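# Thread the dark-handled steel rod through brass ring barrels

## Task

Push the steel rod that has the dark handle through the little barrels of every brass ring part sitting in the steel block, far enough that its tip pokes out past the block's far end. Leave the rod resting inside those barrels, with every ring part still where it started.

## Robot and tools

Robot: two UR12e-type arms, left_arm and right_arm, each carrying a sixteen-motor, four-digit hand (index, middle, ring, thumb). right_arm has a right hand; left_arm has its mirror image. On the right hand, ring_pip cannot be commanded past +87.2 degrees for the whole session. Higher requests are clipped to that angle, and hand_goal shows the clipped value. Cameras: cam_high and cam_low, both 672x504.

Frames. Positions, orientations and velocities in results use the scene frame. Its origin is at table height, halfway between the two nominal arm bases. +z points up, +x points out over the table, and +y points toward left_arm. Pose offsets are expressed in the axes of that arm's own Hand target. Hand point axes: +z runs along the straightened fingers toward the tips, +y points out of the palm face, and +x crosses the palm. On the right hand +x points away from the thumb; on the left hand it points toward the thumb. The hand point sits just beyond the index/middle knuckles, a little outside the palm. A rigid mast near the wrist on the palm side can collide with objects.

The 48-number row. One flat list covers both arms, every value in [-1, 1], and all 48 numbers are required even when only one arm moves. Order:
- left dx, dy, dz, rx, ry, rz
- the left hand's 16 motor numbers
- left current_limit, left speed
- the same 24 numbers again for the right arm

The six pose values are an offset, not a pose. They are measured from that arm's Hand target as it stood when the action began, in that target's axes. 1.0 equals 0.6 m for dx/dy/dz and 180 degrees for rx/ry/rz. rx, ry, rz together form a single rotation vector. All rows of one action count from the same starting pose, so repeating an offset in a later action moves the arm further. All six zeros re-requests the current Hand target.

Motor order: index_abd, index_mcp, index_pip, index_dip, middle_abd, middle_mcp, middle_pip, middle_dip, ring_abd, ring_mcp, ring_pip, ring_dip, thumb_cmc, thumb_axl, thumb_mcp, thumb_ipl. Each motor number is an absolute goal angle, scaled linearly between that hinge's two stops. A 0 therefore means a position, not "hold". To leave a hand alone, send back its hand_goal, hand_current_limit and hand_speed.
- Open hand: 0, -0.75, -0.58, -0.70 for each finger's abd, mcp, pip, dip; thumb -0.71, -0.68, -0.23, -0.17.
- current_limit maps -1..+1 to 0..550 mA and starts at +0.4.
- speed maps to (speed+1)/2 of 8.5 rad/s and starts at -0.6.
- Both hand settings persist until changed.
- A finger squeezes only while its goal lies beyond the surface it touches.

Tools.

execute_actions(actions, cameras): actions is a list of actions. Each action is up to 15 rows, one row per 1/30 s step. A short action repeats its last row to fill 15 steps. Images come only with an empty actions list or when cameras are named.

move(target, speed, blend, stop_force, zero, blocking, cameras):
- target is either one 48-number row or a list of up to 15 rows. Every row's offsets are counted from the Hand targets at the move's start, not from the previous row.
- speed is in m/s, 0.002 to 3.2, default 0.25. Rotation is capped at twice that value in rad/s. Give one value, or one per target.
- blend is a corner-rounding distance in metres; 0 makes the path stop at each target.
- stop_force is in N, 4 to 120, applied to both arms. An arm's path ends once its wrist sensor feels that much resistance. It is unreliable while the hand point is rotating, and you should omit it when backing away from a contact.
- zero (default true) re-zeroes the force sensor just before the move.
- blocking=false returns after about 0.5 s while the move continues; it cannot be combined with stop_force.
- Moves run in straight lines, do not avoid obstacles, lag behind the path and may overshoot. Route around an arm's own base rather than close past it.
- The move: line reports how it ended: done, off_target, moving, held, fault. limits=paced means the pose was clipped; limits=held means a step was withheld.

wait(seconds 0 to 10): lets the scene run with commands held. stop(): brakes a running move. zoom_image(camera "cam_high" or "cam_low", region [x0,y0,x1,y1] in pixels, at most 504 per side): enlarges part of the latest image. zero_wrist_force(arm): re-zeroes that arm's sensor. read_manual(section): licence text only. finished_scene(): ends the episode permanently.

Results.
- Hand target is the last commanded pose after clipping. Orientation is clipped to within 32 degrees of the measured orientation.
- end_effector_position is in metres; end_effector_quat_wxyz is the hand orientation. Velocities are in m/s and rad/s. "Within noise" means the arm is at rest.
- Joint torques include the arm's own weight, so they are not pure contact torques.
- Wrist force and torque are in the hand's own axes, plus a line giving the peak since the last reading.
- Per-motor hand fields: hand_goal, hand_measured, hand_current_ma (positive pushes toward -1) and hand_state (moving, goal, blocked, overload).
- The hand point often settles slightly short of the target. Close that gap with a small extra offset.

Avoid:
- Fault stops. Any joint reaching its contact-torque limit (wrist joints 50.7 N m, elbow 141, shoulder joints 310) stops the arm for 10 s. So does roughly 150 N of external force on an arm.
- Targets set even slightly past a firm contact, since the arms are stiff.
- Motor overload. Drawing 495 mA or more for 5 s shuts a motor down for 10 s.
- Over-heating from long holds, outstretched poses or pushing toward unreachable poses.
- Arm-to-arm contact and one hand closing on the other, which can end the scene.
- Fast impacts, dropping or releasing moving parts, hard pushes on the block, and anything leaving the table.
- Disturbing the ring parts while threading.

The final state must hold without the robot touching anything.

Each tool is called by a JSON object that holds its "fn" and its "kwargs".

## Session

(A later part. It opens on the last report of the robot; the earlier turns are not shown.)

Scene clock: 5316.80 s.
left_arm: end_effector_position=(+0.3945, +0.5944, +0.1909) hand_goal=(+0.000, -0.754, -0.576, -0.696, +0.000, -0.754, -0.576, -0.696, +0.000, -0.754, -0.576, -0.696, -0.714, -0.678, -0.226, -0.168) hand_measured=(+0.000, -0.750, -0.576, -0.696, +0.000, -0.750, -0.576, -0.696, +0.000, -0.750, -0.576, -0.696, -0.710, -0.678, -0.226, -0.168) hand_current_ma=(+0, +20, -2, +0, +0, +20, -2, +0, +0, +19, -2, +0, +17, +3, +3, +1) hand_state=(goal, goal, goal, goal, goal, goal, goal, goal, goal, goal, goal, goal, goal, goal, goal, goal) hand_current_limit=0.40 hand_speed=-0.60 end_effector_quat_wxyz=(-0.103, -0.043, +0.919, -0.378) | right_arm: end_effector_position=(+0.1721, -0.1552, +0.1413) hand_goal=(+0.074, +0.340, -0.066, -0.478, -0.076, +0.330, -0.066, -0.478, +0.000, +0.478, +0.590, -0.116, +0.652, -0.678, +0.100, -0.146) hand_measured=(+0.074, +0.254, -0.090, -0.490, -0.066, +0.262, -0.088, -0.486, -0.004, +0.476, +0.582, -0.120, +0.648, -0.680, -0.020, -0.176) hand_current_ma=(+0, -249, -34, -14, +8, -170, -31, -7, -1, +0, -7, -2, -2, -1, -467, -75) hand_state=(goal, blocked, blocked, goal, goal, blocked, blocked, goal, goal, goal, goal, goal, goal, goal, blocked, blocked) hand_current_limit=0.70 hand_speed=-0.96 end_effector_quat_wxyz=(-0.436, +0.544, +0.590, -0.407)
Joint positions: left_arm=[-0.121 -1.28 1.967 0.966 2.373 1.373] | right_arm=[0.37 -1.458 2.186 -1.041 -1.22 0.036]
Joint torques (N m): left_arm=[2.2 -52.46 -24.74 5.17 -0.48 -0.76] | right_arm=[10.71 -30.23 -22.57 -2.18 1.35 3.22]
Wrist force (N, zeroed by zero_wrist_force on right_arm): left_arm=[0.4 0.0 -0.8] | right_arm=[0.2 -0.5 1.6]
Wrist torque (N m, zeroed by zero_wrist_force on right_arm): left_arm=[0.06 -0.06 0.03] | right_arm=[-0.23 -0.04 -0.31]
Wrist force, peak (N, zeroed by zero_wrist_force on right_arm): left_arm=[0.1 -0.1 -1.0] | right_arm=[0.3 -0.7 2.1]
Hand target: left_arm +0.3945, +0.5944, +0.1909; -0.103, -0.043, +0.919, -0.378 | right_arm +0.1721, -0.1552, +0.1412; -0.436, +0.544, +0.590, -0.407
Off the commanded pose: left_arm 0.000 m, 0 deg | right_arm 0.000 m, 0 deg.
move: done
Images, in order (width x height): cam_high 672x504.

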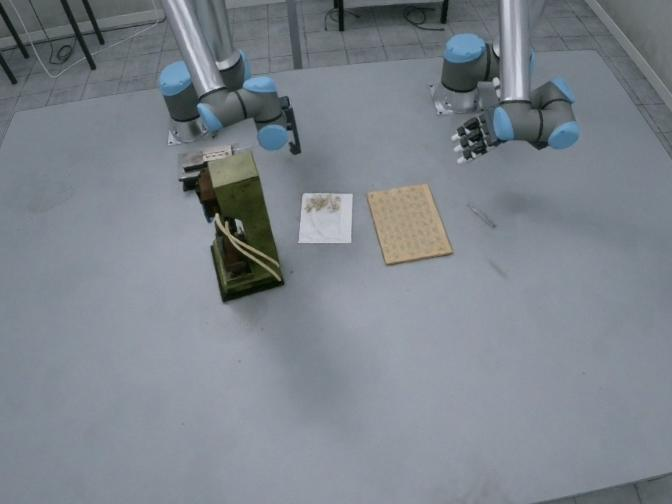

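{"fn": "move", "kwargs": {"target": [0,0,0,0,0,0,0,-0.754,-0.576,-0.696,0,-0.754,-0.576,-0.696,0,-0.754,-0.576,-0.696,-0.714,-0.678,-0.226,-0.168,0.4,-0.6,-0.00012,0.00159,0.0005,0,0,0,0.075,0.34,-0.0657,-0.4783,-0.075,0.33,-0.0657,-0.4783,0,0.479,0.591,-0.116,0.653,-0.678,0.1,-0.146,0.7,-0.96], "speed": 0.006, "cameras": ["cam_high"]}}

{"fn": "zoom_image", "kwargs": {"camera": "cam_high", "region": [220, 146, 234, 156]}}

{"fn": "move", "kwargs": {"target": [0,0,0,0,0,0,0,-0.754,-0.576,-0.696,0,-0.754,-0.576,-0.696,0,-0.754,-0.576,-0.696,-0.714,-0.678,-0.226,-0.168,0.4,-0.6,-0.00012,0.00159,0.0005,0,0,0,0.075,0.34,-0.0657,-0.4783,-0.075,0.33,-0.0657,-0.4783,0,0.479,0.591,-0.116,0.653,-0.678,0.1,-0.146,0.7,-0.96], "speed": 0.006, "cameras": ["cam_high"]}}

{"fn": "zoom_image", "kwargs": {"camera": "cam_high", "region": [220, 146, 234, 156]}}

Scene clock: 5347.23 s.
left_arm: end_effector_position=(+0.3945, +0.5944, +0.1909) hand_goal=(+0.000, -0.754, -0.576, -0.696, +0.000, -0.754, -0.576, -0.696, +0.000, -0.754, -0.576, -0.696, -0.714, -0.678, -0.226, -0.168) hand_measured=(+0.000, -0.750, -0.576, -0.696, +0.000, -0.750, -0.576, -0.696, +0.000, -0.750, -0.576, -0.696, -0.710, -0.678, -0.226, -0.168) hand_current_ma=(+0, +20, -2, +0, +0, +20, -2, +0, +0, +19, -2, +0, +17, +3, +3, +1) hand_state=(goal, goal, goal, goal, goal, goal, goal, goal, goal, goal, goal, goal, goal, goal, goal, goal) hand_current_limit=0.40 hand_speed=-0.60 end_effector_quat_wxyz=(-0.103, -0.043, +0.919, -0.378) | right_arm: end_effector_position=(+0.1720, -0.1552, +0.1402) hand_goal=(+0.074, +0.340, -0.066, -0.478, -0.076, +0.330, -0.066, -0.478, +0.000, +0.478, +0.590, -0.116, +0.652, -0.678, +0.100, -0.146) hand_measured=(+0.074, +0.254, -0.090, -0.490, -0.066, +0.262, -0.088, -0.486, -0.004, +0.476, +0.582, -0.120, +0.648, -0.680, -0.020, -0.176) hand_current_ma=(+0, -249, -34, -14, +8, -170, -31, -7, -1, +0, -7, -2, -2, -1, -467, -75) hand_state=(goal, blocked, blocked, goal, goal, blocked, blocked, goal, goal, goal, goal, goal, goal, goal, blocked, blocked) hand_current_limit=0.70 hand_speed=-0.96 end_effector_quat_wxyz=(-0.436, +0.544, +0.590, -0.407)
Joint positions: left_arm=[-0.121 -1.28 1.967 0.966 2.373 1.373] | right_arm=[0.37 -1.457 2.187 -1.043 -1.22 0.036]
Joint torques (N m): left_arm=[0.86 -49.16 -24.49 5.07 0.04 -0.41] | right_arm=[12.13 -30.66 -21.35 -2.33 1.65 3.82]
Wrist force (N, zeroed by zero_wrist_force on right_arm): left_arm=[0.3 0.1 -0.6] | right_arm=[0.3 -0.7 1.4]
Wrist torque (N m, zeroed by zero_wrist_force on right_arm): left_arm=[0.06 -0.05 0.02] | right_arm=[-0.22 -0.05 -0.29]
Wrist force, peak (N, zeroed by zero_wrist_force on right_arm): left_arm=[0.3 0.1 -1.1] | right_arm=[0.0 -0.7 2.0]
Hand target: left_arm +0.3945, +0.5944, +0.1909; -0.103, -0.043, +0.919, -0.378 | right_arm +0.1720, -0.1552, +0.1402; -0.436, +0.544, +0.590, -0.407
Off the commanded pose: left_arm 0.000 m, 0 deg | right_arm 0.000 m, 0 deg.
move: done
Images, in order (width x height): cam_high 672x504.

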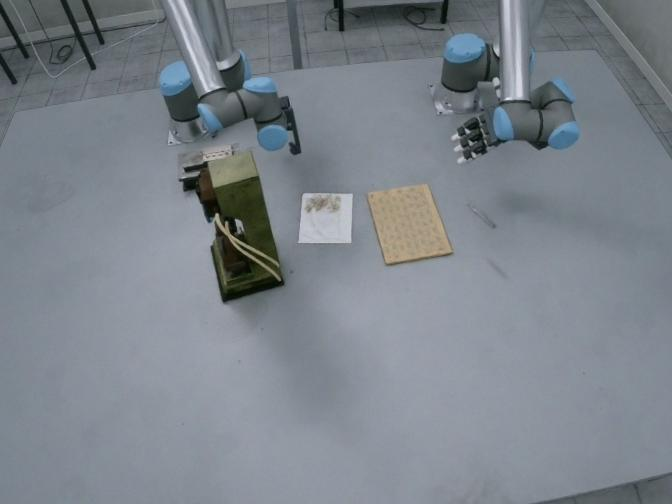

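Scaled by 36.000.

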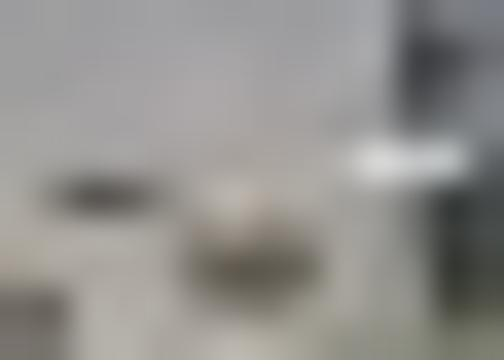

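Scene clock: 5347.93 s.
left_arm: end_effector_position=(+0.3945, +0.5944, +0.1909) hand_goal=(+0.000, -0.754, -0.576, -0.696, +0.000, -0.754, -0.576, -0.696, +0.000, -0.754, -0.576, -0.696, -0.714, -0.678, -0.226, -0.168) hand_measured=(+0.000, -0.750, -0.576, -0.696, +0.000, -0.750, -0.576, -0.696, +0.000, -0.750, -0.576, -0.696, -0.710, -0.678, -0.226, -0.168) hand_current_ma=(+0, +20, -2, +0, +0, +20, -2, +0, +0, +19, -2, +0, +17, +3, +3, +1) hand_state=(goal, goal, goal, goal, goal, goal, goal, goal, goal, goal, goal, goal, goal, goal, goal, goal) hand_current_limit=0.40 hand_speed=-0.60 end_effector_quat_wxyz=(-0.103, -0.043, +0.919, -0.378) | right_arm: end_effector_position=(+0.1720, -0.1552, +0.1392) hand_goal=(+0.074, +0.340, -0.066, -0.478, -0.076, +0.330, -0.066, -0.478, +0.000, +0.478, +0.590, -0.116, +0.652, -0.678, +0.100, -0.146) hand_measured=(+0.074, +0.254, -0.090, -0.490, -0.066, +0.264, -0.088, -0.486, -0.004, +0.476, +0.582, -0.120, +0.648, -0.680, -0.020, -0.176) hand_current_ma=(+0, -249, -34, -14, +7, -170, -31, -7, -1, +0, -7, -2, -2, -1, -467, -75) hand_state=(goal, blocked, blocked, goal, goal, blocked, blocked, goal, goal, goal, goal, goal, goal, goal, blocked, blocked) hand_current_limit=0.70 hand_speed=-0.96 end_effector_quat_wxyz=(-0.436, +0.544, +0.590, -0.407)
Joint positions: left_arm=[-0.121 -1.28 1.967 0.966 2.373 1.373] | right_arm=[0.37 -1.456 2.188 -1.045 -1.22 0.036]
Joint torques (N m): left_arm=[-0.31 -53.33 -24.02 4.78 -0.47 -0.62] | right_arm=[13.11 -31.72 -22.71 -2.39 1.57 3.51]
Wrist force (N, zeroed by zero_wrist_force on right_arm): left_arm=[0.4 -0.1 -0.7] | right_arm=[0.2 -0.7 1.6]
Wrist torque (N m, zeroed by zero_wrist_force on right_arm): left_arm=[0.05 -0.07 0.03] | right_arm=[-0.25 -0.04 -0.29]
Wrist force, peak (N, zeroed by zero_wrist_force on right_arm): left_arm=[0.0 0.0 -0.9] | right_arm=[0.3 -0.5 1.8]
Hand target: left_arm +0.3945, +0.5944, +0.1909; -0.103, -0.043, +0.919, -0.378 | right_arm +0.1720, -0.1552, +0.1392; -0.436, +0.544, +0.590, -0.407
Off the commanded pose: left_arm 0.000 m, 0 deg | right_arm 0.000 m, 0 deg.
move: done
Images, in order (width x height): cam_high 672x504.

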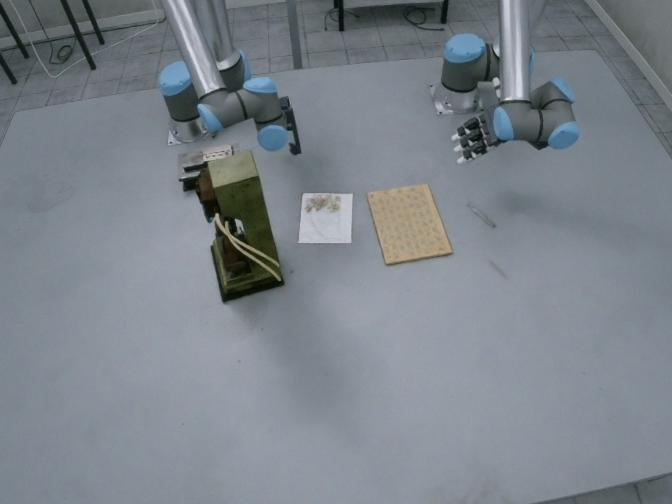

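Scaled by 36.000.

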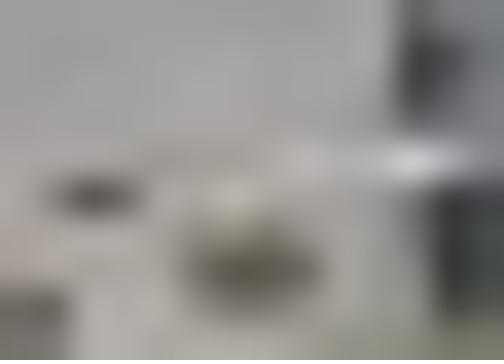

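{"fn": "move", "kwargs": {"target": [0,0,0,0,0,0,0,-0.754,-0.576,-0.696,0,-0.754,-0.576,-0.696,0,-0.754,-0.576,-0.696,-0.714,-0.678,-0.226,-0.168,0.4,-0.6,-0.0025,-0.00018,-0.00014,0,0,0,0.075,0.34,-0.0657,-0.4783,-0.075,0.33,-0.0657,-0.4783,0,0.479,0.591,-0.116,0.653,-0.678,0.1,-0.146,0.7,-0.96], "speed": 0.006, "cameras": ["cam_high"]}}

{"fn": "zoom_image", "kwargs": {"camera": "cam_high", "region": [220, 146, 234, 156]}}

Scene clock: 5378.37 s.
left_arm: end_effector_position=(+0.3945, +0.5944, +0.1909) hand_goal=(+0.000, -0.754, -0.576, -0.696, +0.000, -0.754, -0.576, -0.696, +0.000, -0.754, -0.576, -0.696, -0.714, -0.678, -0.226, -0.168) hand_measured=(+0.000, -0.750, -0.576, -0.696, +0.000, -0.750, -0.576, -0.696, +0.000, -0.750, -0.576, -0.696, -0.710, -0.678, -0.226, -0.168) hand_current_ma=(+0, +20, -2, +0, +0, +20, -2, +0, +0, +19, -2, +0, +17, +3, +3, +1) hand_state=(goal, goal, goal, goal, goal, goal, goal, goal, goal, goal, goal, goal, goal, goal, goal, goal) hand_current_limit=0.40 hand_speed=-0.60 end_effector_quat_wxyz=(-0.103, -0.043, +0.919, -0.378) | right_arm: end_effector_position=(+0.1721, -0.1566, +0.1392) hand_goal=(+0.074, +0.340, -0.066, -0.478, -0.076, +0.330, -0.066, -0.478, +0.000, +0.478, +0.590, -0.116, +0.652, -0.678, +0.100, -0.146) hand_measured=(+0.074, +0.254, -0.090, -0.490, -0.066, +0.264, -0.088, -0.486, -0.004, +0.476, +0.582, -0.120, +0.648, -0.680, -0.020, -0.176) hand_current_ma=(+0, -249, -34, -14, +7, -169, -31, -7, -1, +0, -7, -2, -2, -1, -467, -75) hand_state=(goal, blocked, blocked, goal, goal, blocked, blocked, goal, goal, goal, goal, goal, goal, goal, blocked, blocked) hand_current_limit=0.70 hand_speed=-0.96 end_effector_quat_wxyz=(-0.436, +0.544, +0.590, -0.407)
Joint positions: left_arm=[-0.121 -1.28 1.967 0.966 2.373 1.373] | right_arm=[0.368 -1.457 2.189 -1.045 -1.223 0.035]
Joint torques (N m): left_arm=[0.49 -50.82 -24.17 5.52 -0.13 -0.57] | right_arm=[-10.94 -57.86 -21.74 3.2 -1.62 -3.29]
Wrist force (N, zeroed by zero_wrist_force on right_arm): left_arm=[0.2 0.0 -0.7] | right_arm=[0.1 -0.4 1.4]
Wrist torque (N m, zeroed by zero_wrist_force on right_arm): left_arm=[0.05 -0.03 0.02] | right_arm=[-0.19 -0.02 -0.05]
Wrist force, peak (N, zeroed by zero_wrist_force on right_arm): left_arm=[0.3 -0.2 -0.9] | right_arm=[0.4 -0.8 1.9]
Hand target: left_arm +0.3945, +0.5944, +0.1909; -0.103, -0.043, +0.919, -0.378 | right_arm +0.1721, -0.1567, +0.1392; -0.436, +0.544, +0.590, -0.407
Off the commanded pose: left_arm 0.000 m, 0 deg | right_arm 0.000 m, 0 deg.
move: done
Images, in order (width x height): cam_high 672x504.

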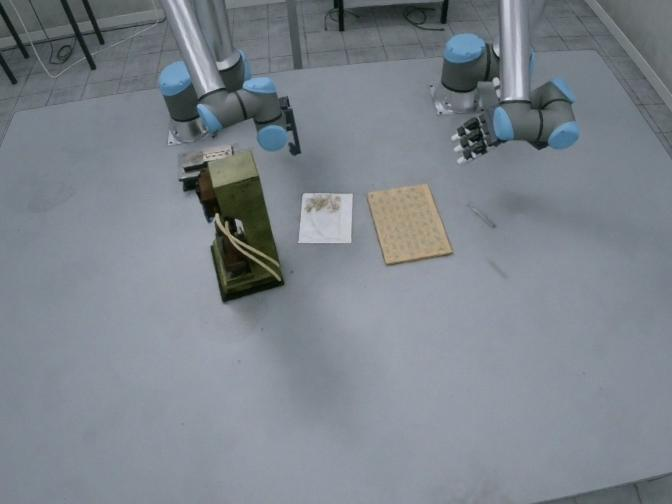

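Scaled by 36.000.

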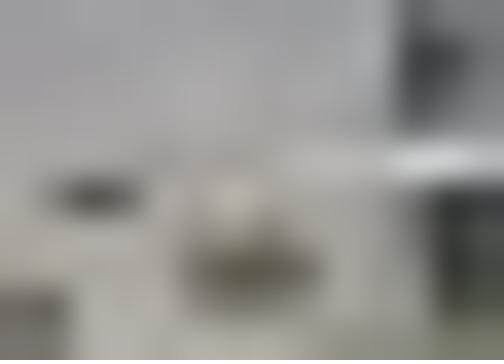

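{"fn": "move", "kwargs": {"target": [0,0,0,0,0,0,0,-0.754,-0.576,-0.696,0,-0.754,-0.576,-0.696,0,-0.754,-0.576,-0.696,-0.714,-0.678,-0.226,-0.168,0.4,-0.6,-0.0025,-0.00018,-0.00014,0,0,0,0.075,0.34,-0.0657,-0.4783,-0.075,0.33,-0.0657,-0.4783,0,0.479,0.591,-0.116,0.653,-0.678,0.1,-0.146,0.7,-0.96], "speed": 0.006, "cameras": ["cam_high"]}}

{"fn": "zoom_image", "kwargs": {"camera": "cam_high", "region": [220, 146, 234, 156]}}

Scene clock: 5397.23 s.
left_arm: end_effector_position=(+0.3945, +0.5944, +0.1909) hand_goal=(+0.000, -0.754, -0.576, -0.696, +0.000, -0.754, -0.576, -0.696, +0.000, -0.754, -0.576, -0.696, -0.714, -0.678, -0.226, -0.168) hand_measured=(+0.000, -0.750, -0.576, -0.696, +0.000, -0.750, -0.576, -0.696, +0.000, -0.750, -0.576, -0.696, -0.710, -0.678, -0.226, -0.168) hand_current_ma=(+0, +20, -2, +0, +0, +20, -2, +0, +0, +19, -2, +0, +17, +3, +3, +1) hand_state=(goal, goal, goal, goal, goal, goal, goal, goal, goal, goal, goal, goal, goal, goal, goal, goal) hand_current_limit=0.40 hand_speed=-0.60 end_effector_quat_wxyz=(-0.103, -0.043, +0.919, -0.378) | right_arm: end_effector_position=(+0.1722, -0.1582, +0.1392) hand_goal=(+0.074, +0.340, -0.066, -0.478, -0.076, +0.330, -0.066, -0.478, +0.000, +0.478, +0.590, -0.116, +0.652, -0.678, +0.100, -0.146) hand_measured=(+0.074, +0.254, -0.090, -0.490, -0.066, +0.264, -0.088, -0.486, -0.004, +0.476, +0.582, -0.120, +0.648, -0.680, -0.020, -0.176) hand_current_ma=(+0, -249, -34, -14, +7, -169, -31, -7, -1, +0, -7, -2, -2, -1, -467, -75) hand_state=(goal, blocked, blocked, goal, goal, blocked, blocked, goal, goal, goal, goal, goal, goal, goal, blocked, blocked) hand_current_limit=0.70 hand_speed=-0.96 end_effector_quat_wxyz=(-0.436, +0.544, +0.590, -0.407)
Joint positions: left_arm=[-0.121 -1.28 1.967 0.966 2.373 1.373] | right_arm=[0.365 -1.458 2.191 -1.045 -1.225 0.034]
Joint torques (N m): left_arm=[0.77 -53.95 -24.14 4.84 -0.48 -0.79] | right_arm=[-10.3 -56.3 -22.11 2.97 -2 -3]
Wrist force (N, zeroed by zero_wrist_force on right_arm): left_arm=[0.1 0.0 -0.8] | right_arm=[0.0 -0.5 1.9]
Wrist torque (N m, zeroed by zero_wrist_force on right_arm): left_arm=[0.07 -0.03 0.00] | right_arm=[-0.25 -0.01 0.00]
Wrist force, peak (N, zeroed by zero_wrist_force on right_arm): left_arm=[0.4 0.1 -1.0] | right_arm=[0.6 -0.6 2.1]
Hand target: left_arm +0.3945, +0.5944, +0.1909; -0.103, -0.043, +0.919, -0.378 | right_arm +0.1722, -0.1582, +0.1392; -0.436, +0.544, +0.590, -0.407
Off the commanded pose: left_arm 0.000 m, 0 deg | right_arm 0.000 m, 0 deg.
move: done
Images, in order (width x height): cam_high 672x504.

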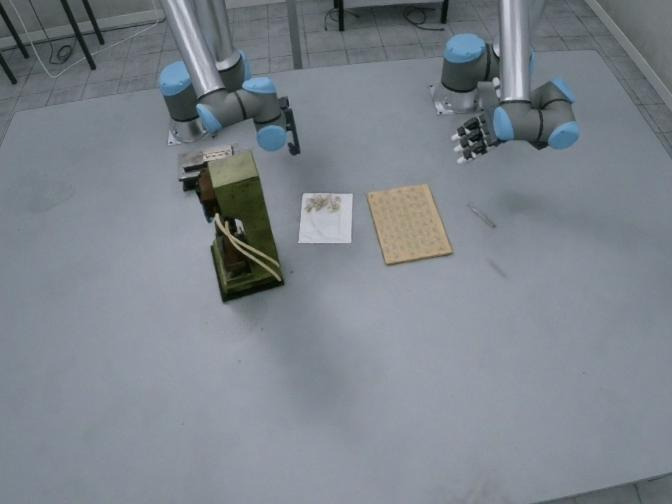

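Scaled by 36.000.

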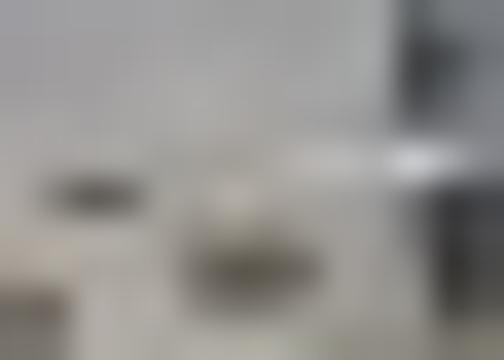

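{"fn": "move", "kwargs": {"target": [0,0,0,0,0,0,0,-0.754,-0.576,-0.696,0,-0.754,-0.576,-0.696,0,-0.754,-0.576,-0.696,-0.714,-0.678,-0.226,-0.168,0.4,-0.6,-0.0025,-0.00018,-0.00014,0,0,0,0.075,0.34,-0.0657,-0.4783,-0.075,0.33,-0.0657,-0.4783,0,0.479,0.591,-0.116,0.653,-0.678,0.1,-0.146,0.7,-0.96], "speed": 0.006, "cameras": ["cam_high"]}}

{"fn": "zoom_image", "kwargs": {"camera": "cam_high", "region": [216, 144, 236, 158]}}

Scene clock: 5417.40 s.
left_arm: end_effector_position=(+0.3945, +0.5944, +0.1909) hand_goal=(+0.000, -0.754, -0.576, -0.696, +0.000, -0.754, -0.576, -0.696, +0.000, -0.754, -0.576, -0.696, -0.714, -0.678, -0.226, -0.168) hand_measured=(+0.000, -0.750, -0.576, -0.696, +0.000, -0.750, -0.576, -0.696, +0.000, -0.750, -0.576, -0.696, -0.710, -0.678, -0.226, -0.168) hand_current_ma=(+0, +20, -2, +0, +0, +20, -2, +0, +0, +19, -2, +0, +17, +3, +3, +1) hand_state=(goal, goal, goal, goal, goal, goal, goal, goal, goal, goal, goal, goal, goal, goal, goal, goal) hand_current_limit=0.40 hand_speed=-0.60 end_effector_quat_wxyz=(-0.103, -0.043, +0.919, -0.378) | right_arm: end_effector_position=(+0.1723, -0.1597, +0.1392) hand_goal=(+0.074, +0.340, -0.066, -0.478, -0.076, +0.330, -0.066, -0.478, +0.000, +0.478, +0.590, -0.116, +0.652, -0.678, +0.100, -0.146) hand_measured=(+0.074, +0.254, -0.090, -0.490, -0.066, +0.264, -0.088, -0.486, -0.004, +0.476, +0.582, -0.120, +0.648, -0.680, -0.020, -0.176) hand_current_ma=(+0, -249, -34, -14, +7, -169, -31, -7, -1, +0, -7, -2, -2, -1, -467, -75) hand_state=(goal, blocked, blocked, goal, goal, blocked, blocked, goal, goal, goal, goal, goal, goal, goal, blocked, blocked) hand_current_limit=0.70 hand_speed=-0.96 end_effector_quat_wxyz=(-0.436, +0.544, +0.590, -0.407)
Joint positions: left_arm=[-0.121 -1.28 1.967 0.966 2.373 1.373] | right_arm=[0.362 -1.46 2.192 -1.045 -1.228 0.033]
Joint torques (N m): left_arm=[-0.82 -51.42 -25.14 5.22 -0.01 -1.02] | right_arm=[-10.85 -57.52 -21.94 3.12 -2.05 -3.25]
Wrist force (N, zeroed by zero_wrist_force on right_arm): left_arm=[0.1 0.1 -0.7] | right_arm=[0.4 -0.7 1.7]
Wrist torque (N m, zeroed by zero_wrist_force on right_arm): left_arm=[0.07 -0.03 0.01] | right_arm=[-0.25 -0.06 0.03]
Wrist force, peak (N, zeroed by zero_wrist_force on right_arm): left_arm=[0.5 0.3 -1.0] | right_arm=[0.7 -0.7 1.9]
Hand target: left_arm +0.3945, +0.5944, +0.1909; -0.103, -0.043, +0.919, -0.378 | right_arm +0.1723, -0.1597, +0.1392; -0.436, +0.544, +0.590, -0.407
Off the commanded pose: left_arm 0.000 m, 0 deg | right_arm 0.000 m, 0 deg.
move: done
Images, in order (width x height): cam_high 672x504.

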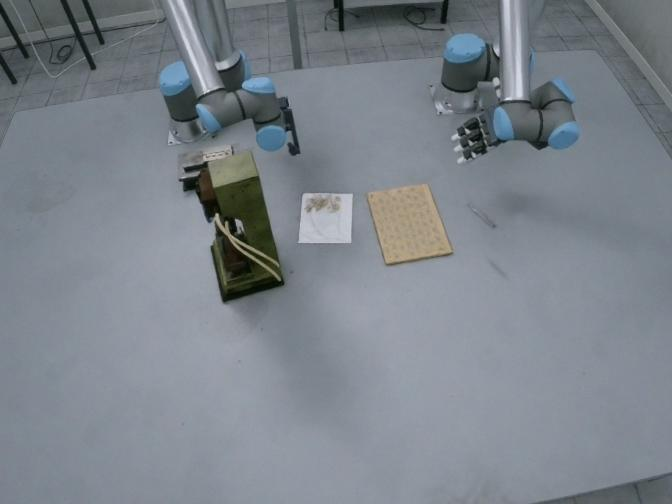

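Scaled by 25.200.

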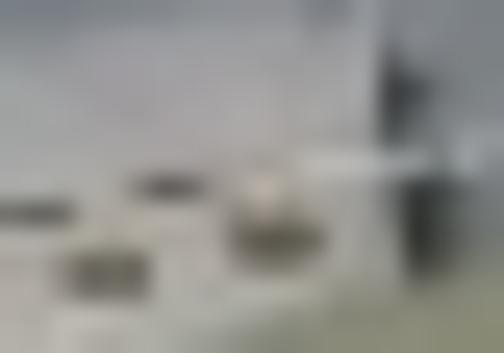

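{"fn": "move", "kwargs": {"target": [0,0,0,0,0,0,0,-0.754,-0.576,-0.696,0,-0.754,-0.576,-0.696,0,-0.754,-0.576,-0.696,-0.714,-0.678,-0.226,-0.168,0.4,-0.6,-0.0025,-0.00018,-0.00014,0,0,0,0.075,0.34,-0.0657,-0.4783,-0.075,0.33,-0.0657,-0.4783,0,0.479,0.591,-0.116,0.653,-0.678,0.1,-0.146,0.7,-0.96], "speed": 0.006, "cameras": ["cam_high"]}}

{"fn": "zoom_image", "kwargs": {"camera": "cam_high", "region": [216, 144, 236, 158]}}

Scene clock: 5424.87 s.
left_arm: end_effector_position=(+0.3945, +0.5944, +0.1909) hand_goal=(+0.000, -0.754, -0.576, -0.696, +0.000, -0.754, -0.576, -0.696, +0.000, -0.754, -0.576, -0.696, -0.714, -0.678, -0.226, -0.168) hand_measured=(+0.000, -0.750, -0.576, -0.696, +0.000, -0.750, -0.576, -0.696, +0.000, -0.750, -0.576, -0.696, -0.710, -0.678, -0.226, -0.168) hand_current_ma=(+0, +20, -2, +0, +0, +20, -2, +0, +0, +19, -2, +0, +17, +3, +3, +1) hand_state=(goal, goal, goal, goal, goal, goal, goal, goal, goal, goal, goal, goal, goal, goal, goal, goal) hand_current_limit=0.40 hand_speed=-0.60 end_effector_quat_wxyz=(-0.103, -0.043, +0.919, -0.378) | right_arm: end_effector_position=(+0.1724, -0.1612, +0.1393) hand_goal=(+0.074, +0.340, -0.066, -0.478, -0.076, +0.330, -0.066, -0.478, +0.000, +0.478, +0.590, -0.116, +0.652, -0.678, +0.100, -0.146) hand_measured=(+0.084, +0.254, -0.090, -0.492, -0.058, +0.264, -0.088, -0.486, -0.004, +0.476, +0.582, -0.120, +0.654, -0.680, -0.020, -0.176) hand_current_ma=(+8, -249, -35, -14, +18, -169, -31, -7, -1, +0, -7, -2, +1, -1, -467, -75) hand_state=(goal, blocked, blocked, goal, goal, blocked, blocked, goal, goal, goal, goal, goal, goal, goal, blocked, blocked) hand_current_limit=0.70 hand_speed=-0.96 end_effector_quat_wxyz=(-0.436, +0.544, +0.590, -0.407)
Joint positions: left_arm=[-0.121 -1.28 1.967 0.966 2.373 1.373] | right_arm=[0.359 -1.461 2.194 -1.044 -1.23 0.033]
Joint torques (N m): left_arm=[2.13 -51.23 -24.62 4.93 -0.18 -1.23] | right_arm=[-10.43 -57.5 -21.09 3.22 -2.51 -2.71]
Wrist force (N, zeroed by zero_wrist_force on right_arm): left_arm=[0.2 -0.1 -0.7] | right_arm=[2.9 -0.7 1.8]
Wrist torque (N m, zeroed by zero_wrist_force on right_arm): left_arm=[0.05 -0.03 0.02] | right_arm=[-0.25 -0.15 -0.12]
Wrist force, peak (N, zeroed by zero_wrist_force on right_arm): left_arm=[0.1 -0.1 -1.0] | right_arm=[2.9 -0.7 1.8]
Hand target: left_arm +0.3945, +0.5944, +0.1909; -0.103, -0.043, +0.919, -0.378 | right_arm +0.1724, -0.1612, +0.1393; -0.436, +0.544, +0.590, -0.407
Off the commanded pose: left_arm 0.000 m, 0 deg | right_arm 0.000 m, 0 deg.
move: done
Images, in order (width x height): cam_high 672x504.

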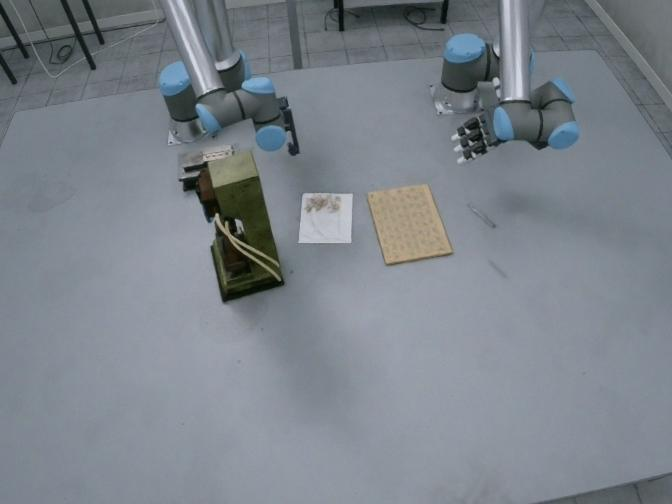

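Scaled by 25.200.

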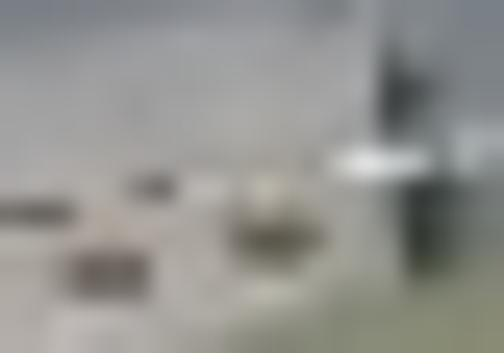

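{"fn": "move", "kwargs": {"target": [[0,0,0,0,0,0,0,-0.754,-0.576,-0.696,0,-0.754,-0.576,-0.696,0,-0.754,-0.576,-0.696,-0.714,-0.678,-0.226,-0.168,0.4,-0.6,0.0033,0.00024,0.0002,0,0,0,0.075,0.34,-0.0657,-0.4783,-0.075,0.33,-0.0657,-0.4783,0,0.479,0.591,-0.116,0.653,-0.678,0.1,-0.146,0.7,-0.96],[0,0,0,0,0,0,0,-0.754,-0.576,-0.696,0,-0.754,-0.576,-0.696,0,-0.754,-0.576,-0.696,-0.714,-0.678,-0.226,-0.168,0.4,-0.6,0.00318,0.00183,0.0007,0,0,0,0.075,0.34,-0.0657,-0.4783,-0.075,0.33,-0.0657,-0.4783,0,0.479,0.591,-0.116,0.653,-0.678,0.1,-0.146,0.7,-0.96],[0,0,0,0,0,0,0,-0.754,-0.576,-0.696,0,-0.754,-0.576,-0.696,0,-0.754,-0.576,-0.696,-0.714,-0.678,-0.226,-0.168,0.4,-0.6,0.0007,0.00164,0.00053,0,0,0,0.075,0.34,-0.0657,-0.4783,-0.075,0.33,-0.0657,-0.4783,0,0.479,0.591,-0.116,0.653,-0.678,0.1,-0.146,0.7,-0.96]], "speed": 0.006, "cameras": ["cam_high"]}}

{"fn": "zoom_image", "kwargs": {"camera": "cam_high", "region": [216, 144, 236, 158]}}

Scene clock: 5449.93 s.
left_arm: end_effector_position=(+0.3945, +0.5944, +0.1909) hand_goal=(+0.000, -0.754, -0.576, -0.696, +0.000, -0.754, -0.576, -0.696, +0.000, -0.754, -0.576, -0.696, -0.714, -0.678, -0.226, -0.168) hand_measured=(+0.000, -0.750, -0.576, -0.696, +0.000, -0.750, -0.576, -0.696, +0.000, -0.750, -0.576, -0.696, -0.710, -0.678, -0.226, -0.168) hand_current_ma=(+0, +20, -2, +0, +0, +20, -2, +0, +0, +19, -2, +0, +17, +3, +3, +1) hand_state=(goal, goal, goal, goal, goal, goal, goal, goal, goal, goal, goal, goal, goal, goal, goal, goal) hand_current_limit=0.40 hand_speed=-0.60 end_effector_quat_wxyz=(-0.103, -0.043, +0.919, -0.378) | right_arm: end_effector_position=(+0.1723, -0.1606, +0.1382) hand_goal=(+0.074, +0.340, -0.066, -0.478, -0.076, +0.330, -0.066, -0.478, +0.000, +0.478, +0.590, -0.116, +0.652, -0.678, +0.100, -0.146) hand_measured=(+0.074, +0.254, -0.090, -0.492, -0.066, +0.264, -0.088, -0.486, -0.004, +0.476, +0.582, -0.120, +0.648, -0.680, -0.020, -0.176) hand_current_ma=(+0, -249, -35, -15, +7, -168, -32, -8, -1, +0, -7, -2, -2, -1, -468, -75) hand_state=(goal, blocked, blocked, goal, goal, blocked, blocked, goal, goal, goal, goal, goal, goal, goal, blocked, blocked) hand_current_limit=0.70 hand_speed=-0.96 end_effector_quat_wxyz=(-0.436, +0.544, +0.590, -0.407)
Joint positions: left_arm=[-0.121 -1.28 1.967 0.966 2.373 1.373] | right_arm=[0.361 -1.459 2.194 -1.047 -1.229 0.033]
Joint torques (N m): left_arm=[0.57 -51.5 -24.01 5.26 0.08 -0.53] | right_arm=[-11.3 -57.38 -22.02 -2.31 -1.46 -3.39]
Wrist force (N, zeroed by zero_wrist_force on right_arm): left_arm=[0.0 -0.3 -0.2] | right_arm=[0.2 -0.7 1.7]
Wrist torque (N m, zeroed by zero_wrist_force on right_arm): left_arm=[-0.01 0.00 0.00] | right_arm=[-0.26 -0.04 -0.09]
Wrist force, peak (N, zeroed by zero_wrist_force on right_arm): left_arm=[-0.1 -0.2 -0.9] | right_arm=[3.3 -0.7 2.1]
Hand target: left_arm +0.3945, +0.5944, +0.1909; -0.103, -0.043, +0.919, -0.378 | right_arm +0.1724, -0.1608, +0.1383; -0.436, +0.544, +0.590, -0.407
Off the commanded pose: left_arm 0.000 m, 0 deg | right_arm 0.000 m, 0 deg.
move: done
Images, in order (width x height): cam_high 672x504.

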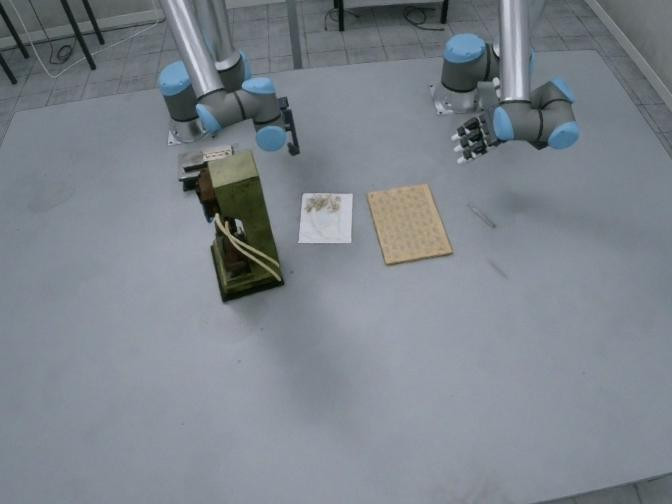

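Scaled by 25.200.

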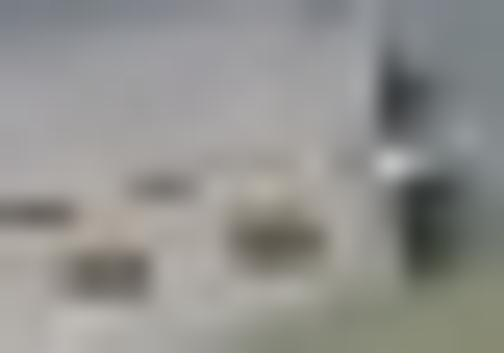

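{"fn": "move", "kwargs": {"target": [0,0,0,0,0,0,0,-0.754,-0.576,-0.696,0,-0.754,-0.576,-0.696,0,-0.754,-0.576,-0.696,-0.714,-0.678,-0.226,-0.168,0.4,-0.6,-0.002,-0.00014,-0.00011,0,0,0,0.075,0.34,-0.0657,-0.4783,-0.075,0.33,-0.0657,-0.4783,0,0.479,0.591,-0.116,0.653,-0.678,0.1,-0.146,0.7,-0.96], "speed": 0.006, "cameras": ["cam_high"]}}

{"fn": "zoom_image", "kwargs": {"camera": "cam_high", "region": [216, 144, 236, 158]}}

Scene clock: 5458.03 s.
left_arm: end_effector_position=(+0.3945, +0.5944, +0.1909) hand_goal=(+0.000, -0.754, -0.576, -0.696, +0.000, -0.754, -0.576, -0.696, +0.000, -0.754, -0.576, -0.696, -0.714, -0.678, -0.226, -0.168) hand_measured=(+0.000, -0.750, -0.576, -0.696, +0.000, -0.750, -0.576, -0.696, +0.000, -0.750, -0.576, -0.696, -0.710, -0.678, -0.226, -0.168) hand_current_ma=(+0, +20, -2, +0, +0, +20, -2, +0, +0, +19, -2, +0, +17, +3, +3, +1) hand_state=(goal, goal, goal, goal, goal, goal, goal, goal, goal, goal, goal, goal, goal, goal, goal, goal) hand_current_limit=0.40 hand_speed=-0.60 end_effector_quat_wxyz=(-0.103, -0.043, +0.919, -0.378) | right_arm: end_effector_position=(+0.1725, -0.1619, +0.1383) hand_goal=(+0.074, +0.340, -0.066, -0.478, -0.076, +0.330, -0.066, -0.478, +0.000, +0.478, +0.590, -0.116, +0.652, -0.678, +0.100, -0.146) hand_measured=(+0.074, +0.254, -0.090, -0.492, -0.066, +0.264, -0.088, -0.486, -0.004, +0.476, +0.582, -0.120, +0.648, -0.680, -0.020, -0.176) hand_current_ma=(+0, -249, -35, -15, +7, -168, -32, -8, -1, +0, -7, -2, -2, -1, -467, -75) hand_state=(goal, blocked, blocked, goal, goal, blocked, blocked, goal, goal, goal, goal, goal, goal, goal, blocked, blocked) hand_current_limit=0.70 hand_speed=-0.96 end_effector_quat_wxyz=(-0.436, +0.544, +0.590, -0.407)
Joint positions: left_arm=[-0.121 -1.28 1.967 0.966 2.373 1.373] | right_arm=[0.358 -1.46 2.195 -1.047 -1.232 0.032]
Joint torques (N m): left_arm=[0.03 -51.83 -24.66 5.26 0.03 -0.92] | right_arm=[-8.74 -55.02 -21.97 2.52 -1.71 -3.04]
Wrist force (N, zeroed by zero_wrist_force on right_arm): left_arm=[0.2 0.0 -0.7] | right_arm=[0.3 -0.7 1.8]
Wrist torque (N m, zeroed by zero_wrist_force on right_arm): left_arm=[0.05 -0.04 0.02] | right_arm=[-0.26 -0.04 0.03]
Wrist force, peak (N, zeroed by zero_wrist_force on right_arm): left_arm=[0.4 -0.2 -0.9] | right_arm=[0.2 -0.9 2.0]
Hand target: left_arm +0.3945, +0.5944, +0.1909; -0.103, -0.043, +0.919, -0.378 | right_arm +0.1724, -0.1620, +0.1383; -0.436, +0.544, +0.590, -0.407
Off the commanded pose: left_arm 0.000 m, 0 deg | right_arm 0.000 m, 0 deg.
move: done
Images, in order (width x height): cam_high 672x504.

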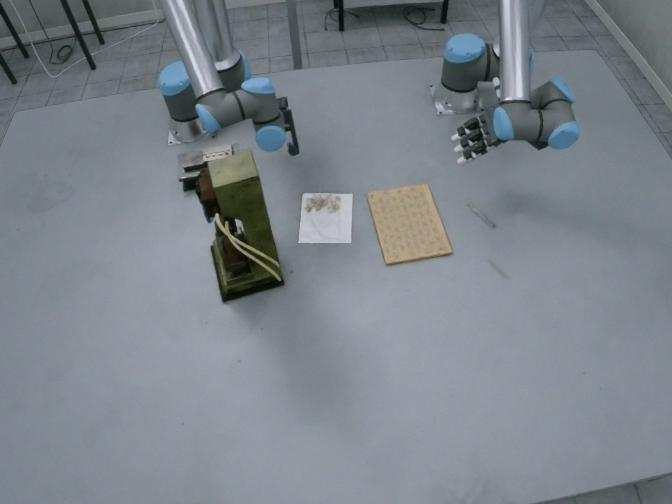

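Scaled by 25.200.

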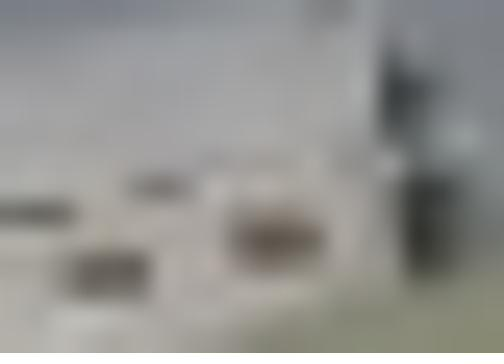

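{"fn": "move", "kwargs": {"target": [0,0,0,0,0,0,0,-0.754,-0.576,-0.696,0,-0.754,-0.576,-0.696,0,-0.754,-0.576,-0.696,-0.714,-0.678,-0.226,-0.168,0.4,-0.6,-0.0025,-0.00018,-0.00014,0,0,0,0.075,0.34,-0.0657,-0.4783,-0.075,0.33,-0.0657,-0.4783,0,0.479,0.591,-0.116,0.653,-0.678,0.1,-0.146,0.7,-0.96], "speed": 0.006, "cameras": ["cam_high"]}}

{"fn": "zoom_image", "kwargs": {"camera": "cam_high", "region": [216, 144, 236, 158]}}

Scene clock: 5464.97 s.
left_arm: end_effector_position=(+0.3945, +0.5944, +0.1909) hand_goal=(+0.000, -0.754, -0.576, -0.696, +0.000, -0.754, -0.576, -0.696, +0.000, -0.754, -0.576, -0.696, -0.714, -0.678, -0.226, -0.168) hand_measured=(+0.000, -0.750, -0.576, -0.696, +0.000, -0.750, -0.576, -0.696, +0.000, -0.750, -0.576, -0.696, -0.710, -0.678, -0.226, -0.168) hand_current_ma=(+0, +20, -2, +0, +0, +20, -2, +0, +0, +19, -2, +0, +17, +3, +3, +1) hand_state=(goal, goal, goal, goal, goal, goal, goal, goal, goal, goal, goal, goal, goal, goal, goal, goal) hand_current_limit=0.40 hand_speed=-0.60 end_effector_quat_wxyz=(-0.103, -0.043, +0.919, -0.378) | right_arm: end_effector_position=(+0.1725, -0.1634, +0.1383) hand_goal=(+0.074, +0.340, -0.066, -0.478, -0.076, +0.330, -0.066, -0.478, +0.000, +0.478, +0.590, -0.116, +0.652, -0.678, +0.100, -0.146) hand_measured=(+0.074, +0.254, -0.090, -0.492, -0.066, +0.264, -0.088, -0.486, -0.004, +0.476, +0.582, -0.120, +0.648, -0.680, -0.020, -0.176) hand_current_ma=(+0, -249, -35, -15, +7, -168, -32, -8, -1, +0, -7, -2, -2, -1, -468, -75) hand_state=(goal, blocked, blocked, goal, goal, blocked, blocked, goal, goal, goal, goal, goal, goal, goal, blocked, blocked) hand_current_limit=0.70 hand_speed=-0.96 end_effector_quat_wxyz=(-0.436, +0.544, +0.590, -0.407)
Joint positions: left_arm=[-0.121 -1.28 1.967 0.966 2.373 1.373] | right_arm=[0.355 -1.462 2.197 -1.046 -1.234 0.031]
Joint torques (N m): left_arm=[0.58 -51.54 -24.32 5.49 -0.09 -0.86] | right_arm=[-10.65 -57.25 -20.91 3.07 -2.02 -3.2]
Wrist force (N, zeroed by zero_wrist_force on right_arm): left_arm=[0.2 0.0 -0.7] | right_arm=[0.0 -0.6 1.9]
Wrist torque (N m, zeroed by zero_wrist_force on right_arm): left_arm=[0.05 -0.04 0.02] | right_arm=[-0.25 -0.01 0.02]
Wrist force, peak (N, zeroed by zero_wrist_force on right_arm): left_arm=[0.2 0.2 -1.0] | right_arm=[0.4 -0.7 2.2]
Hand target: left_arm +0.3945, +0.5944, +0.1909; -0.103, -0.043, +0.919, -0.378 | right_arm +0.1725, -0.1635, +0.1383; -0.436, +0.544, +0.590, -0.407
Off the commanded pose: left_arm 0.000 m, 0 deg | right_arm 0.000 m, 0 deg.
move: done
Images, in order (width x height): cam_high 672x504.

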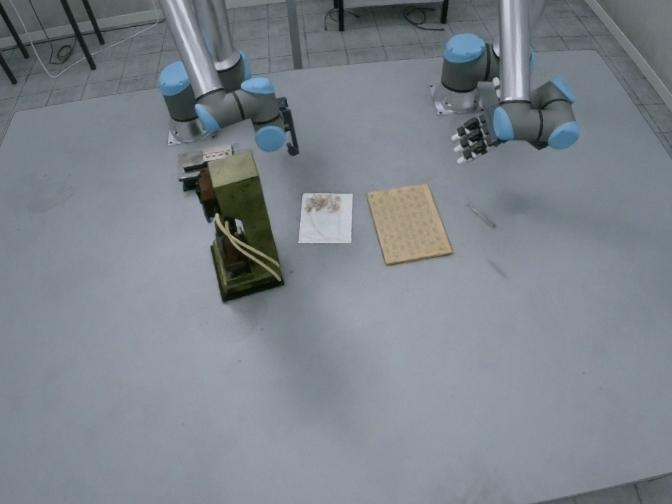

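Scaled by 25.200.

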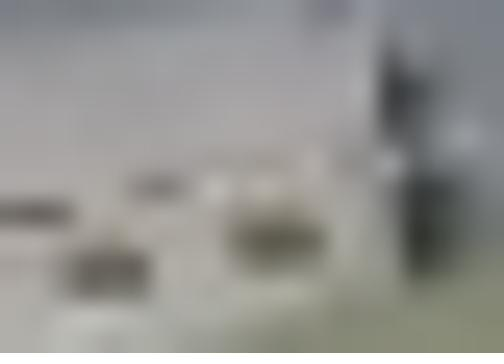

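{"fn": "move", "kwargs": {"target": [0,0,0,0,0,0,0,-0.754,-0.576,-0.696,0,-0.754,-0.576,-0.696,0,-0.754,-0.576,-0.696,-0.714,-0.678,-0.226,-0.168,0.4,-0.6,-0.0025,-0.00018,-0.00014,0,0,0,0.075,0.34,-0.0657,-0.4783,-0.075,0.33,-0.0657,-0.4783,0,0.479,0.591,-0.116,0.653,-0.678,0.1,-0.146,0.7,-0.96], "speed": 0.006, "cameras": ["cam_high"]}}

{"fn": "zoom_image", "kwargs": {"camera": "cam_high", "region": [216, 144, 236, 158]}}

Scene clock: 5473.03 s.
left_arm: end_effector_position=(+0.3945, +0.5944, +0.1909) hand_goal=(+0.000, -0.754, -0.576, -0.696, +0.000, -0.754, -0.576, -0.696, +0.000, -0.754, -0.576, -0.696, -0.714, -0.678, -0.226, -0.168) hand_measured=(+0.000, -0.750, -0.576, -0.696, +0.000, -0.750, -0.576, -0.696, +0.000, -0.750, -0.576, -0.696, -0.710, -0.678, -0.226, -0.168) hand_current_ma=(+0, +20, -2, +0, +0, +20, -2, +0, +0, +19, -2, +0, +17, +3, +3, +1) hand_state=(goal, goal, goal, goal, goal, goal, goal, goal, goal, goal, goal, goal, goal, goal, goal, goal) hand_current_limit=0.40 hand_speed=-0.60 end_effector_quat_wxyz=(-0.103, -0.043, +0.919, -0.378) | right_arm: end_effector_position=(+0.1726, -0.1649, +0.1383) hand_goal=(+0.074, +0.340, -0.066, -0.478, -0.076, +0.330, -0.066, -0.478, +0.000, +0.478, +0.590, -0.116, +0.652, -0.678, +0.100, -0.146) hand_measured=(+0.074, +0.254, -0.090, -0.492, -0.066, +0.264, -0.088, -0.486, -0.004, +0.476, +0.582, -0.120, +0.648, -0.680, -0.020, -0.176) hand_current_ma=(+0, -249, -35, -15, +7, -168, -32, -8, -1, +0, -7, -2, -2, -1, -468, -75) hand_state=(goal, blocked, blocked, goal, goal, blocked, blocked, goal, goal, goal, goal, goal, goal, goal, blocked, blocked) hand_current_limit=0.70 hand_speed=-0.96 end_effector_quat_wxyz=(-0.436, +0.544, +0.590, -0.407)
Joint positions: left_arm=[-0.121 -1.28 1.967 0.966 2.373 1.373] | right_arm=[0.353 -1.463 2.198 -1.046 -1.237 0.03]
Joint torques (N m): left_arm=[2.78 -53.28 -23.65 5.38 -0.24 -0.86] | right_arm=[-9 -56.79 -22.44 3.05 -2.23 -3.23]
Wrist force (N, zeroed by zero_wrist_force on right_arm): left_arm=[0.4 0.2 -0.5] | right_arm=[0.2 -0.5 1.7]
Wrist torque (N m, zeroed by zero_wrist_force on right_arm): left_arm=[0.06 -0.06 0.03] | right_arm=[-0.23 -0.04 0.03]
Wrist force, peak (N, zeroed by zero_wrist_force on right_arm): left_arm=[0.3 0.0 -0.9] | right_arm=[0.2 -0.7 2.1]
Hand target: left_arm +0.3945, +0.5944, +0.1909; -0.103, -0.043, +0.919, -0.378 | right_arm +0.1726, -0.1650, +0.1383; -0.436, +0.544, +0.590, -0.407
Off the commanded pose: left_arm 0.000 m, 0 deg | right_arm 0.000 m, 0 deg.
move: done
Images, in order (width x height): cam_high 672x504.

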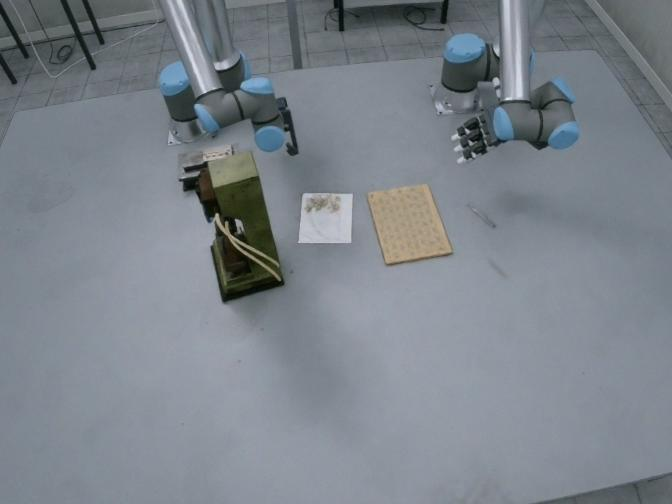

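Scaled by 25.200.

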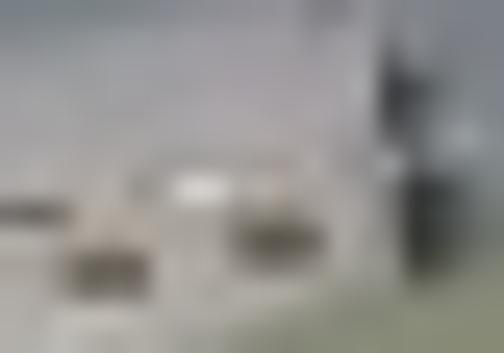

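{"fn": "move", "kwargs": {"target": [0,0,0,0,0,0,0,-0.754,-0.576,-0.696,0,-0.754,-0.576,-0.696,0,-0.754,-0.576,-0.696,-0.714,-0.678,-0.226,-0.168,0.4,-0.6,-0.0025,-0.00018,-0.00014,0,0,0,0.075,0.34,-0.0657,-0.4783,-0.075,0.33,-0.0657,-0.4783,0,0.479,0.591,-0.116,0.653,-0.678,0.1,-0.146,0.7,-0.96], "speed": 0.006, "cameras": ["cam_high"]}}

{"fn": "zoom_image", "kwargs": {"camera": "cam_high", "region": [216, 144, 236, 158]}}

Scene clock: 5482.17 s.
left_arm: end_effector_position=(+0.3945, +0.5944, +0.1909) hand_goal=(+0.000, -0.754, -0.576, -0.696, +0.000, -0.754, -0.576, -0.696, +0.000, -0.754, -0.576, -0.696, -0.714, -0.678, -0.226, -0.168) hand_measured=(+0.000, -0.750, -0.576, -0.696, +0.000, -0.750, -0.576, -0.696, +0.000, -0.750, -0.576, -0.696, -0.710, -0.678, -0.226, -0.168) hand_current_ma=(+0, +20, -2, +0, +0, +20, -2, +0, +0, +19, -2, +0, +17, +3, +3, +1) hand_state=(goal, goal, goal, goal, goal, goal, goal, goal, goal, goal, goal, goal, goal, goal, goal, goal) hand_current_limit=0.40 hand_speed=-0.60 end_effector_quat_wxyz=(-0.103, -0.043, +0.919, -0.378) | right_arm: end_effector_position=(+0.1727, -0.1664, +0.1383) hand_goal=(+0.074, +0.340, -0.066, -0.478, -0.076, +0.330, -0.066, -0.478, +0.000, +0.478, +0.590, -0.116, +0.652, -0.678, +0.100, -0.146) hand_measured=(+0.076, +0.254, -0.090, -0.492, -0.066, +0.264, -0.088, -0.486, -0.004, +0.476, +0.582, -0.120, +0.648, -0.680, -0.020, -0.176) hand_current_ma=(+0, -249, -35, -15, +7, -167, -32, -8, -1, +0, -7, -2, -2, -1, -468, -75) hand_state=(goal, blocked, blocked, goal, goal, blocked, blocked, goal, goal, goal, goal, goal, goal, goal, blocked, blocked) hand_current_limit=0.70 hand_speed=-0.96 end_effector_quat_wxyz=(-0.436, +0.544, +0.590, -0.407)
Joint positions: left_arm=[-0.121 -1.28 1.967 0.966 2.373 1.373] | right_arm=[0.35 -1.464 2.2 -1.046 -1.239 0.03]
Joint torques (N m): left_arm=[1.74 -53.31 -23.85 4.98 -0.18 -0.73] | right_arm=[-10.49 -57.66 -22.38 2.95 -2.07 -3.13]
Wrist force (N, zeroed by zero_wrist_force on right_arm): left_arm=[0.1 0.0 -0.7] | right_arm=[1.1 -0.5 1.5]
Wrist torque (N m, zeroed by zero_wrist_force on right_arm): left_arm=[0.06 -0.02 0.00] | right_arm=[-0.19 -0.07 0.00]
Wrist force, peak (N, zeroed by zero_wrist_force on right_arm): left_arm=[0.3 -0.1 -1.0] | right_arm=[1.0 -1.0 2.0]
Hand target: left_arm +0.3945, +0.5944, +0.1909; -0.103, -0.043, +0.919, -0.378 | right_arm +0.1727, -0.1665, +0.1383; -0.436, +0.544, +0.590, -0.407
Off the commanded pose: left_arm 0.000 m, 0 deg | right_arm 0.000 m, 0 deg.
move: done
Images, in order (width x height): cam_high 672x504.

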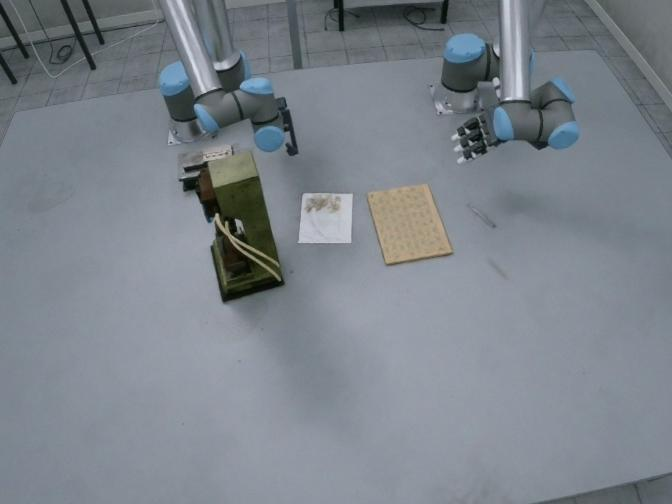

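Scaled by 25.200.

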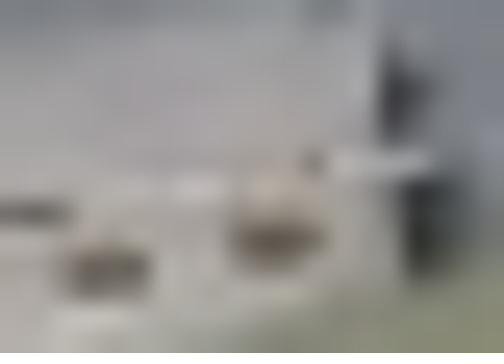

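{"fn": "move", "kwargs": {"target": [0,0,0,0,0,0,0,-0.754,-0.576,-0.696,0,-0.754,-0.576,-0.696,0,-0.754,-0.576,-0.696,-0.714,-0.678,-0.226,-0.168,0.4,-0.6,-0.0013,-0.0001,-0.00007,0,0,0,0.075,0.34,-0.0657,-0.4783,-0.075,0.33,-0.0657,-0.4783,0,0.479,0.591,-0.116,0.653,-0.678,0.1,-0.146,0.7,-0.96], "speed": 0.006, "cameras": ["cam_high"]}}

{"fn": "zoom_image", "kwargs": {"camera": "cam_high", "region": [216, 144, 236, 158]}}

Scene clock: 5488.10 s.
left_arm: end_effector_position=(+0.3945, +0.5944, +0.1909) hand_goal=(+0.000, -0.754, -0.576, -0.696, +0.000, -0.754, -0.576, -0.696, +0.000, -0.754, -0.576, -0.696, -0.714, -0.678, -0.226, -0.168) hand_measured=(+0.000, -0.750, -0.576, -0.696, +0.000, -0.750, -0.576, -0.696, +0.000, -0.750, -0.576, -0.696, -0.710, -0.678, -0.226, -0.168) hand_current_ma=(+0, +20, -2, +0, +0, +20, -2, +0, +0, +19, -2, +0, +17, +3, +3, +1) hand_state=(goal, goal, goal, goal, goal, goal, goal, goal, goal, goal, goal, goal, goal, goal, goal, goal) hand_current_limit=0.40 hand_speed=-0.60 end_effector_quat_wxyz=(-0.103, -0.043, +0.919, -0.378) | right_arm: end_effector_position=(+0.1728, -0.1672, +0.1383) hand_goal=(+0.074, +0.340, -0.066, -0.478, -0.076, +0.330, -0.066, -0.478, +0.000, +0.478, +0.590, -0.116, +0.652, -0.678, +0.100, -0.146) hand_measured=(+0.078, +0.254, -0.090, -0.492, -0.066, +0.264, -0.088, -0.486, -0.004, +0.476, +0.582, -0.120, +0.650, -0.680, -0.018, -0.176) hand_current_ma=(+2, -249, -36, -15, +8, -166, -32, -8, -1, +0, -7, -2, -1, -1, -467, -75) hand_state=(goal, blocked, blocked, goal, goal, blocked, blocked, goal, goal, goal, goal, goal, goal, goal, blocked, blocked) hand_current_limit=0.70 hand_speed=-0.96 end_effector_quat_wxyz=(-0.436, +0.544, +0.590, -0.407)
Joint positions: left_arm=[-0.121 -1.28 1.967 0.966 2.373 1.373] | right_arm=[0.348 -1.465 2.201 -1.046 -1.241 0.029]
Joint torques (N m): left_arm=[0.88 -50.91 -24.52 5.43 0.02 -0.65] | right_arm=[-12.22 -55.77 -21.84 3.14 -1.96 -2.84]
Wrist force (N, zeroed by zero_wrist_force on right_arm): left_arm=[0.2 0.0 -0.6] | right_arm=[1.9 -0.6 1.7]
Wrist torque (N m, zeroed by zero_wrist_force on right_arm): left_arm=[0.05 -0.04 0.01] | right_arm=[-0.22 -0.13 -0.03]
Wrist force, peak (N, zeroed by zero_wrist_force on right_arm): left_arm=[0.1 -0.1 -1.1] | right_arm=[1.6 -0.9 2.1]
Hand target: left_arm +0.3945, +0.5944, +0.1909; -0.103, -0.043, +0.919, -0.378 | right_arm +0.1728, -0.1672, +0.1383; -0.436, +0.544, +0.590, -0.407
Off the commanded pose: left_arm 0.000 m, 0 deg | right_arm 0.000 m, 0 deg.
move: done
Images, in order (width x height): cam_high 672x504.

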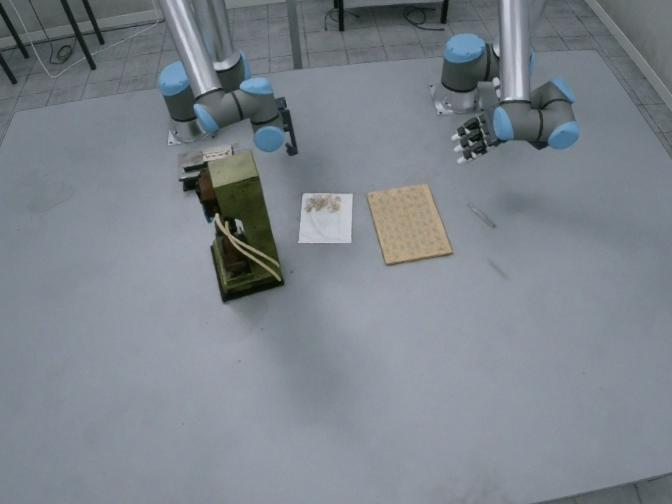

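Scaled by 25.200.

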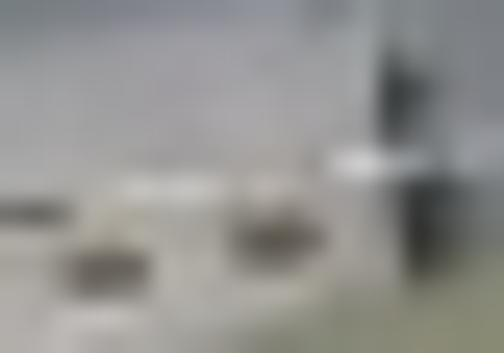

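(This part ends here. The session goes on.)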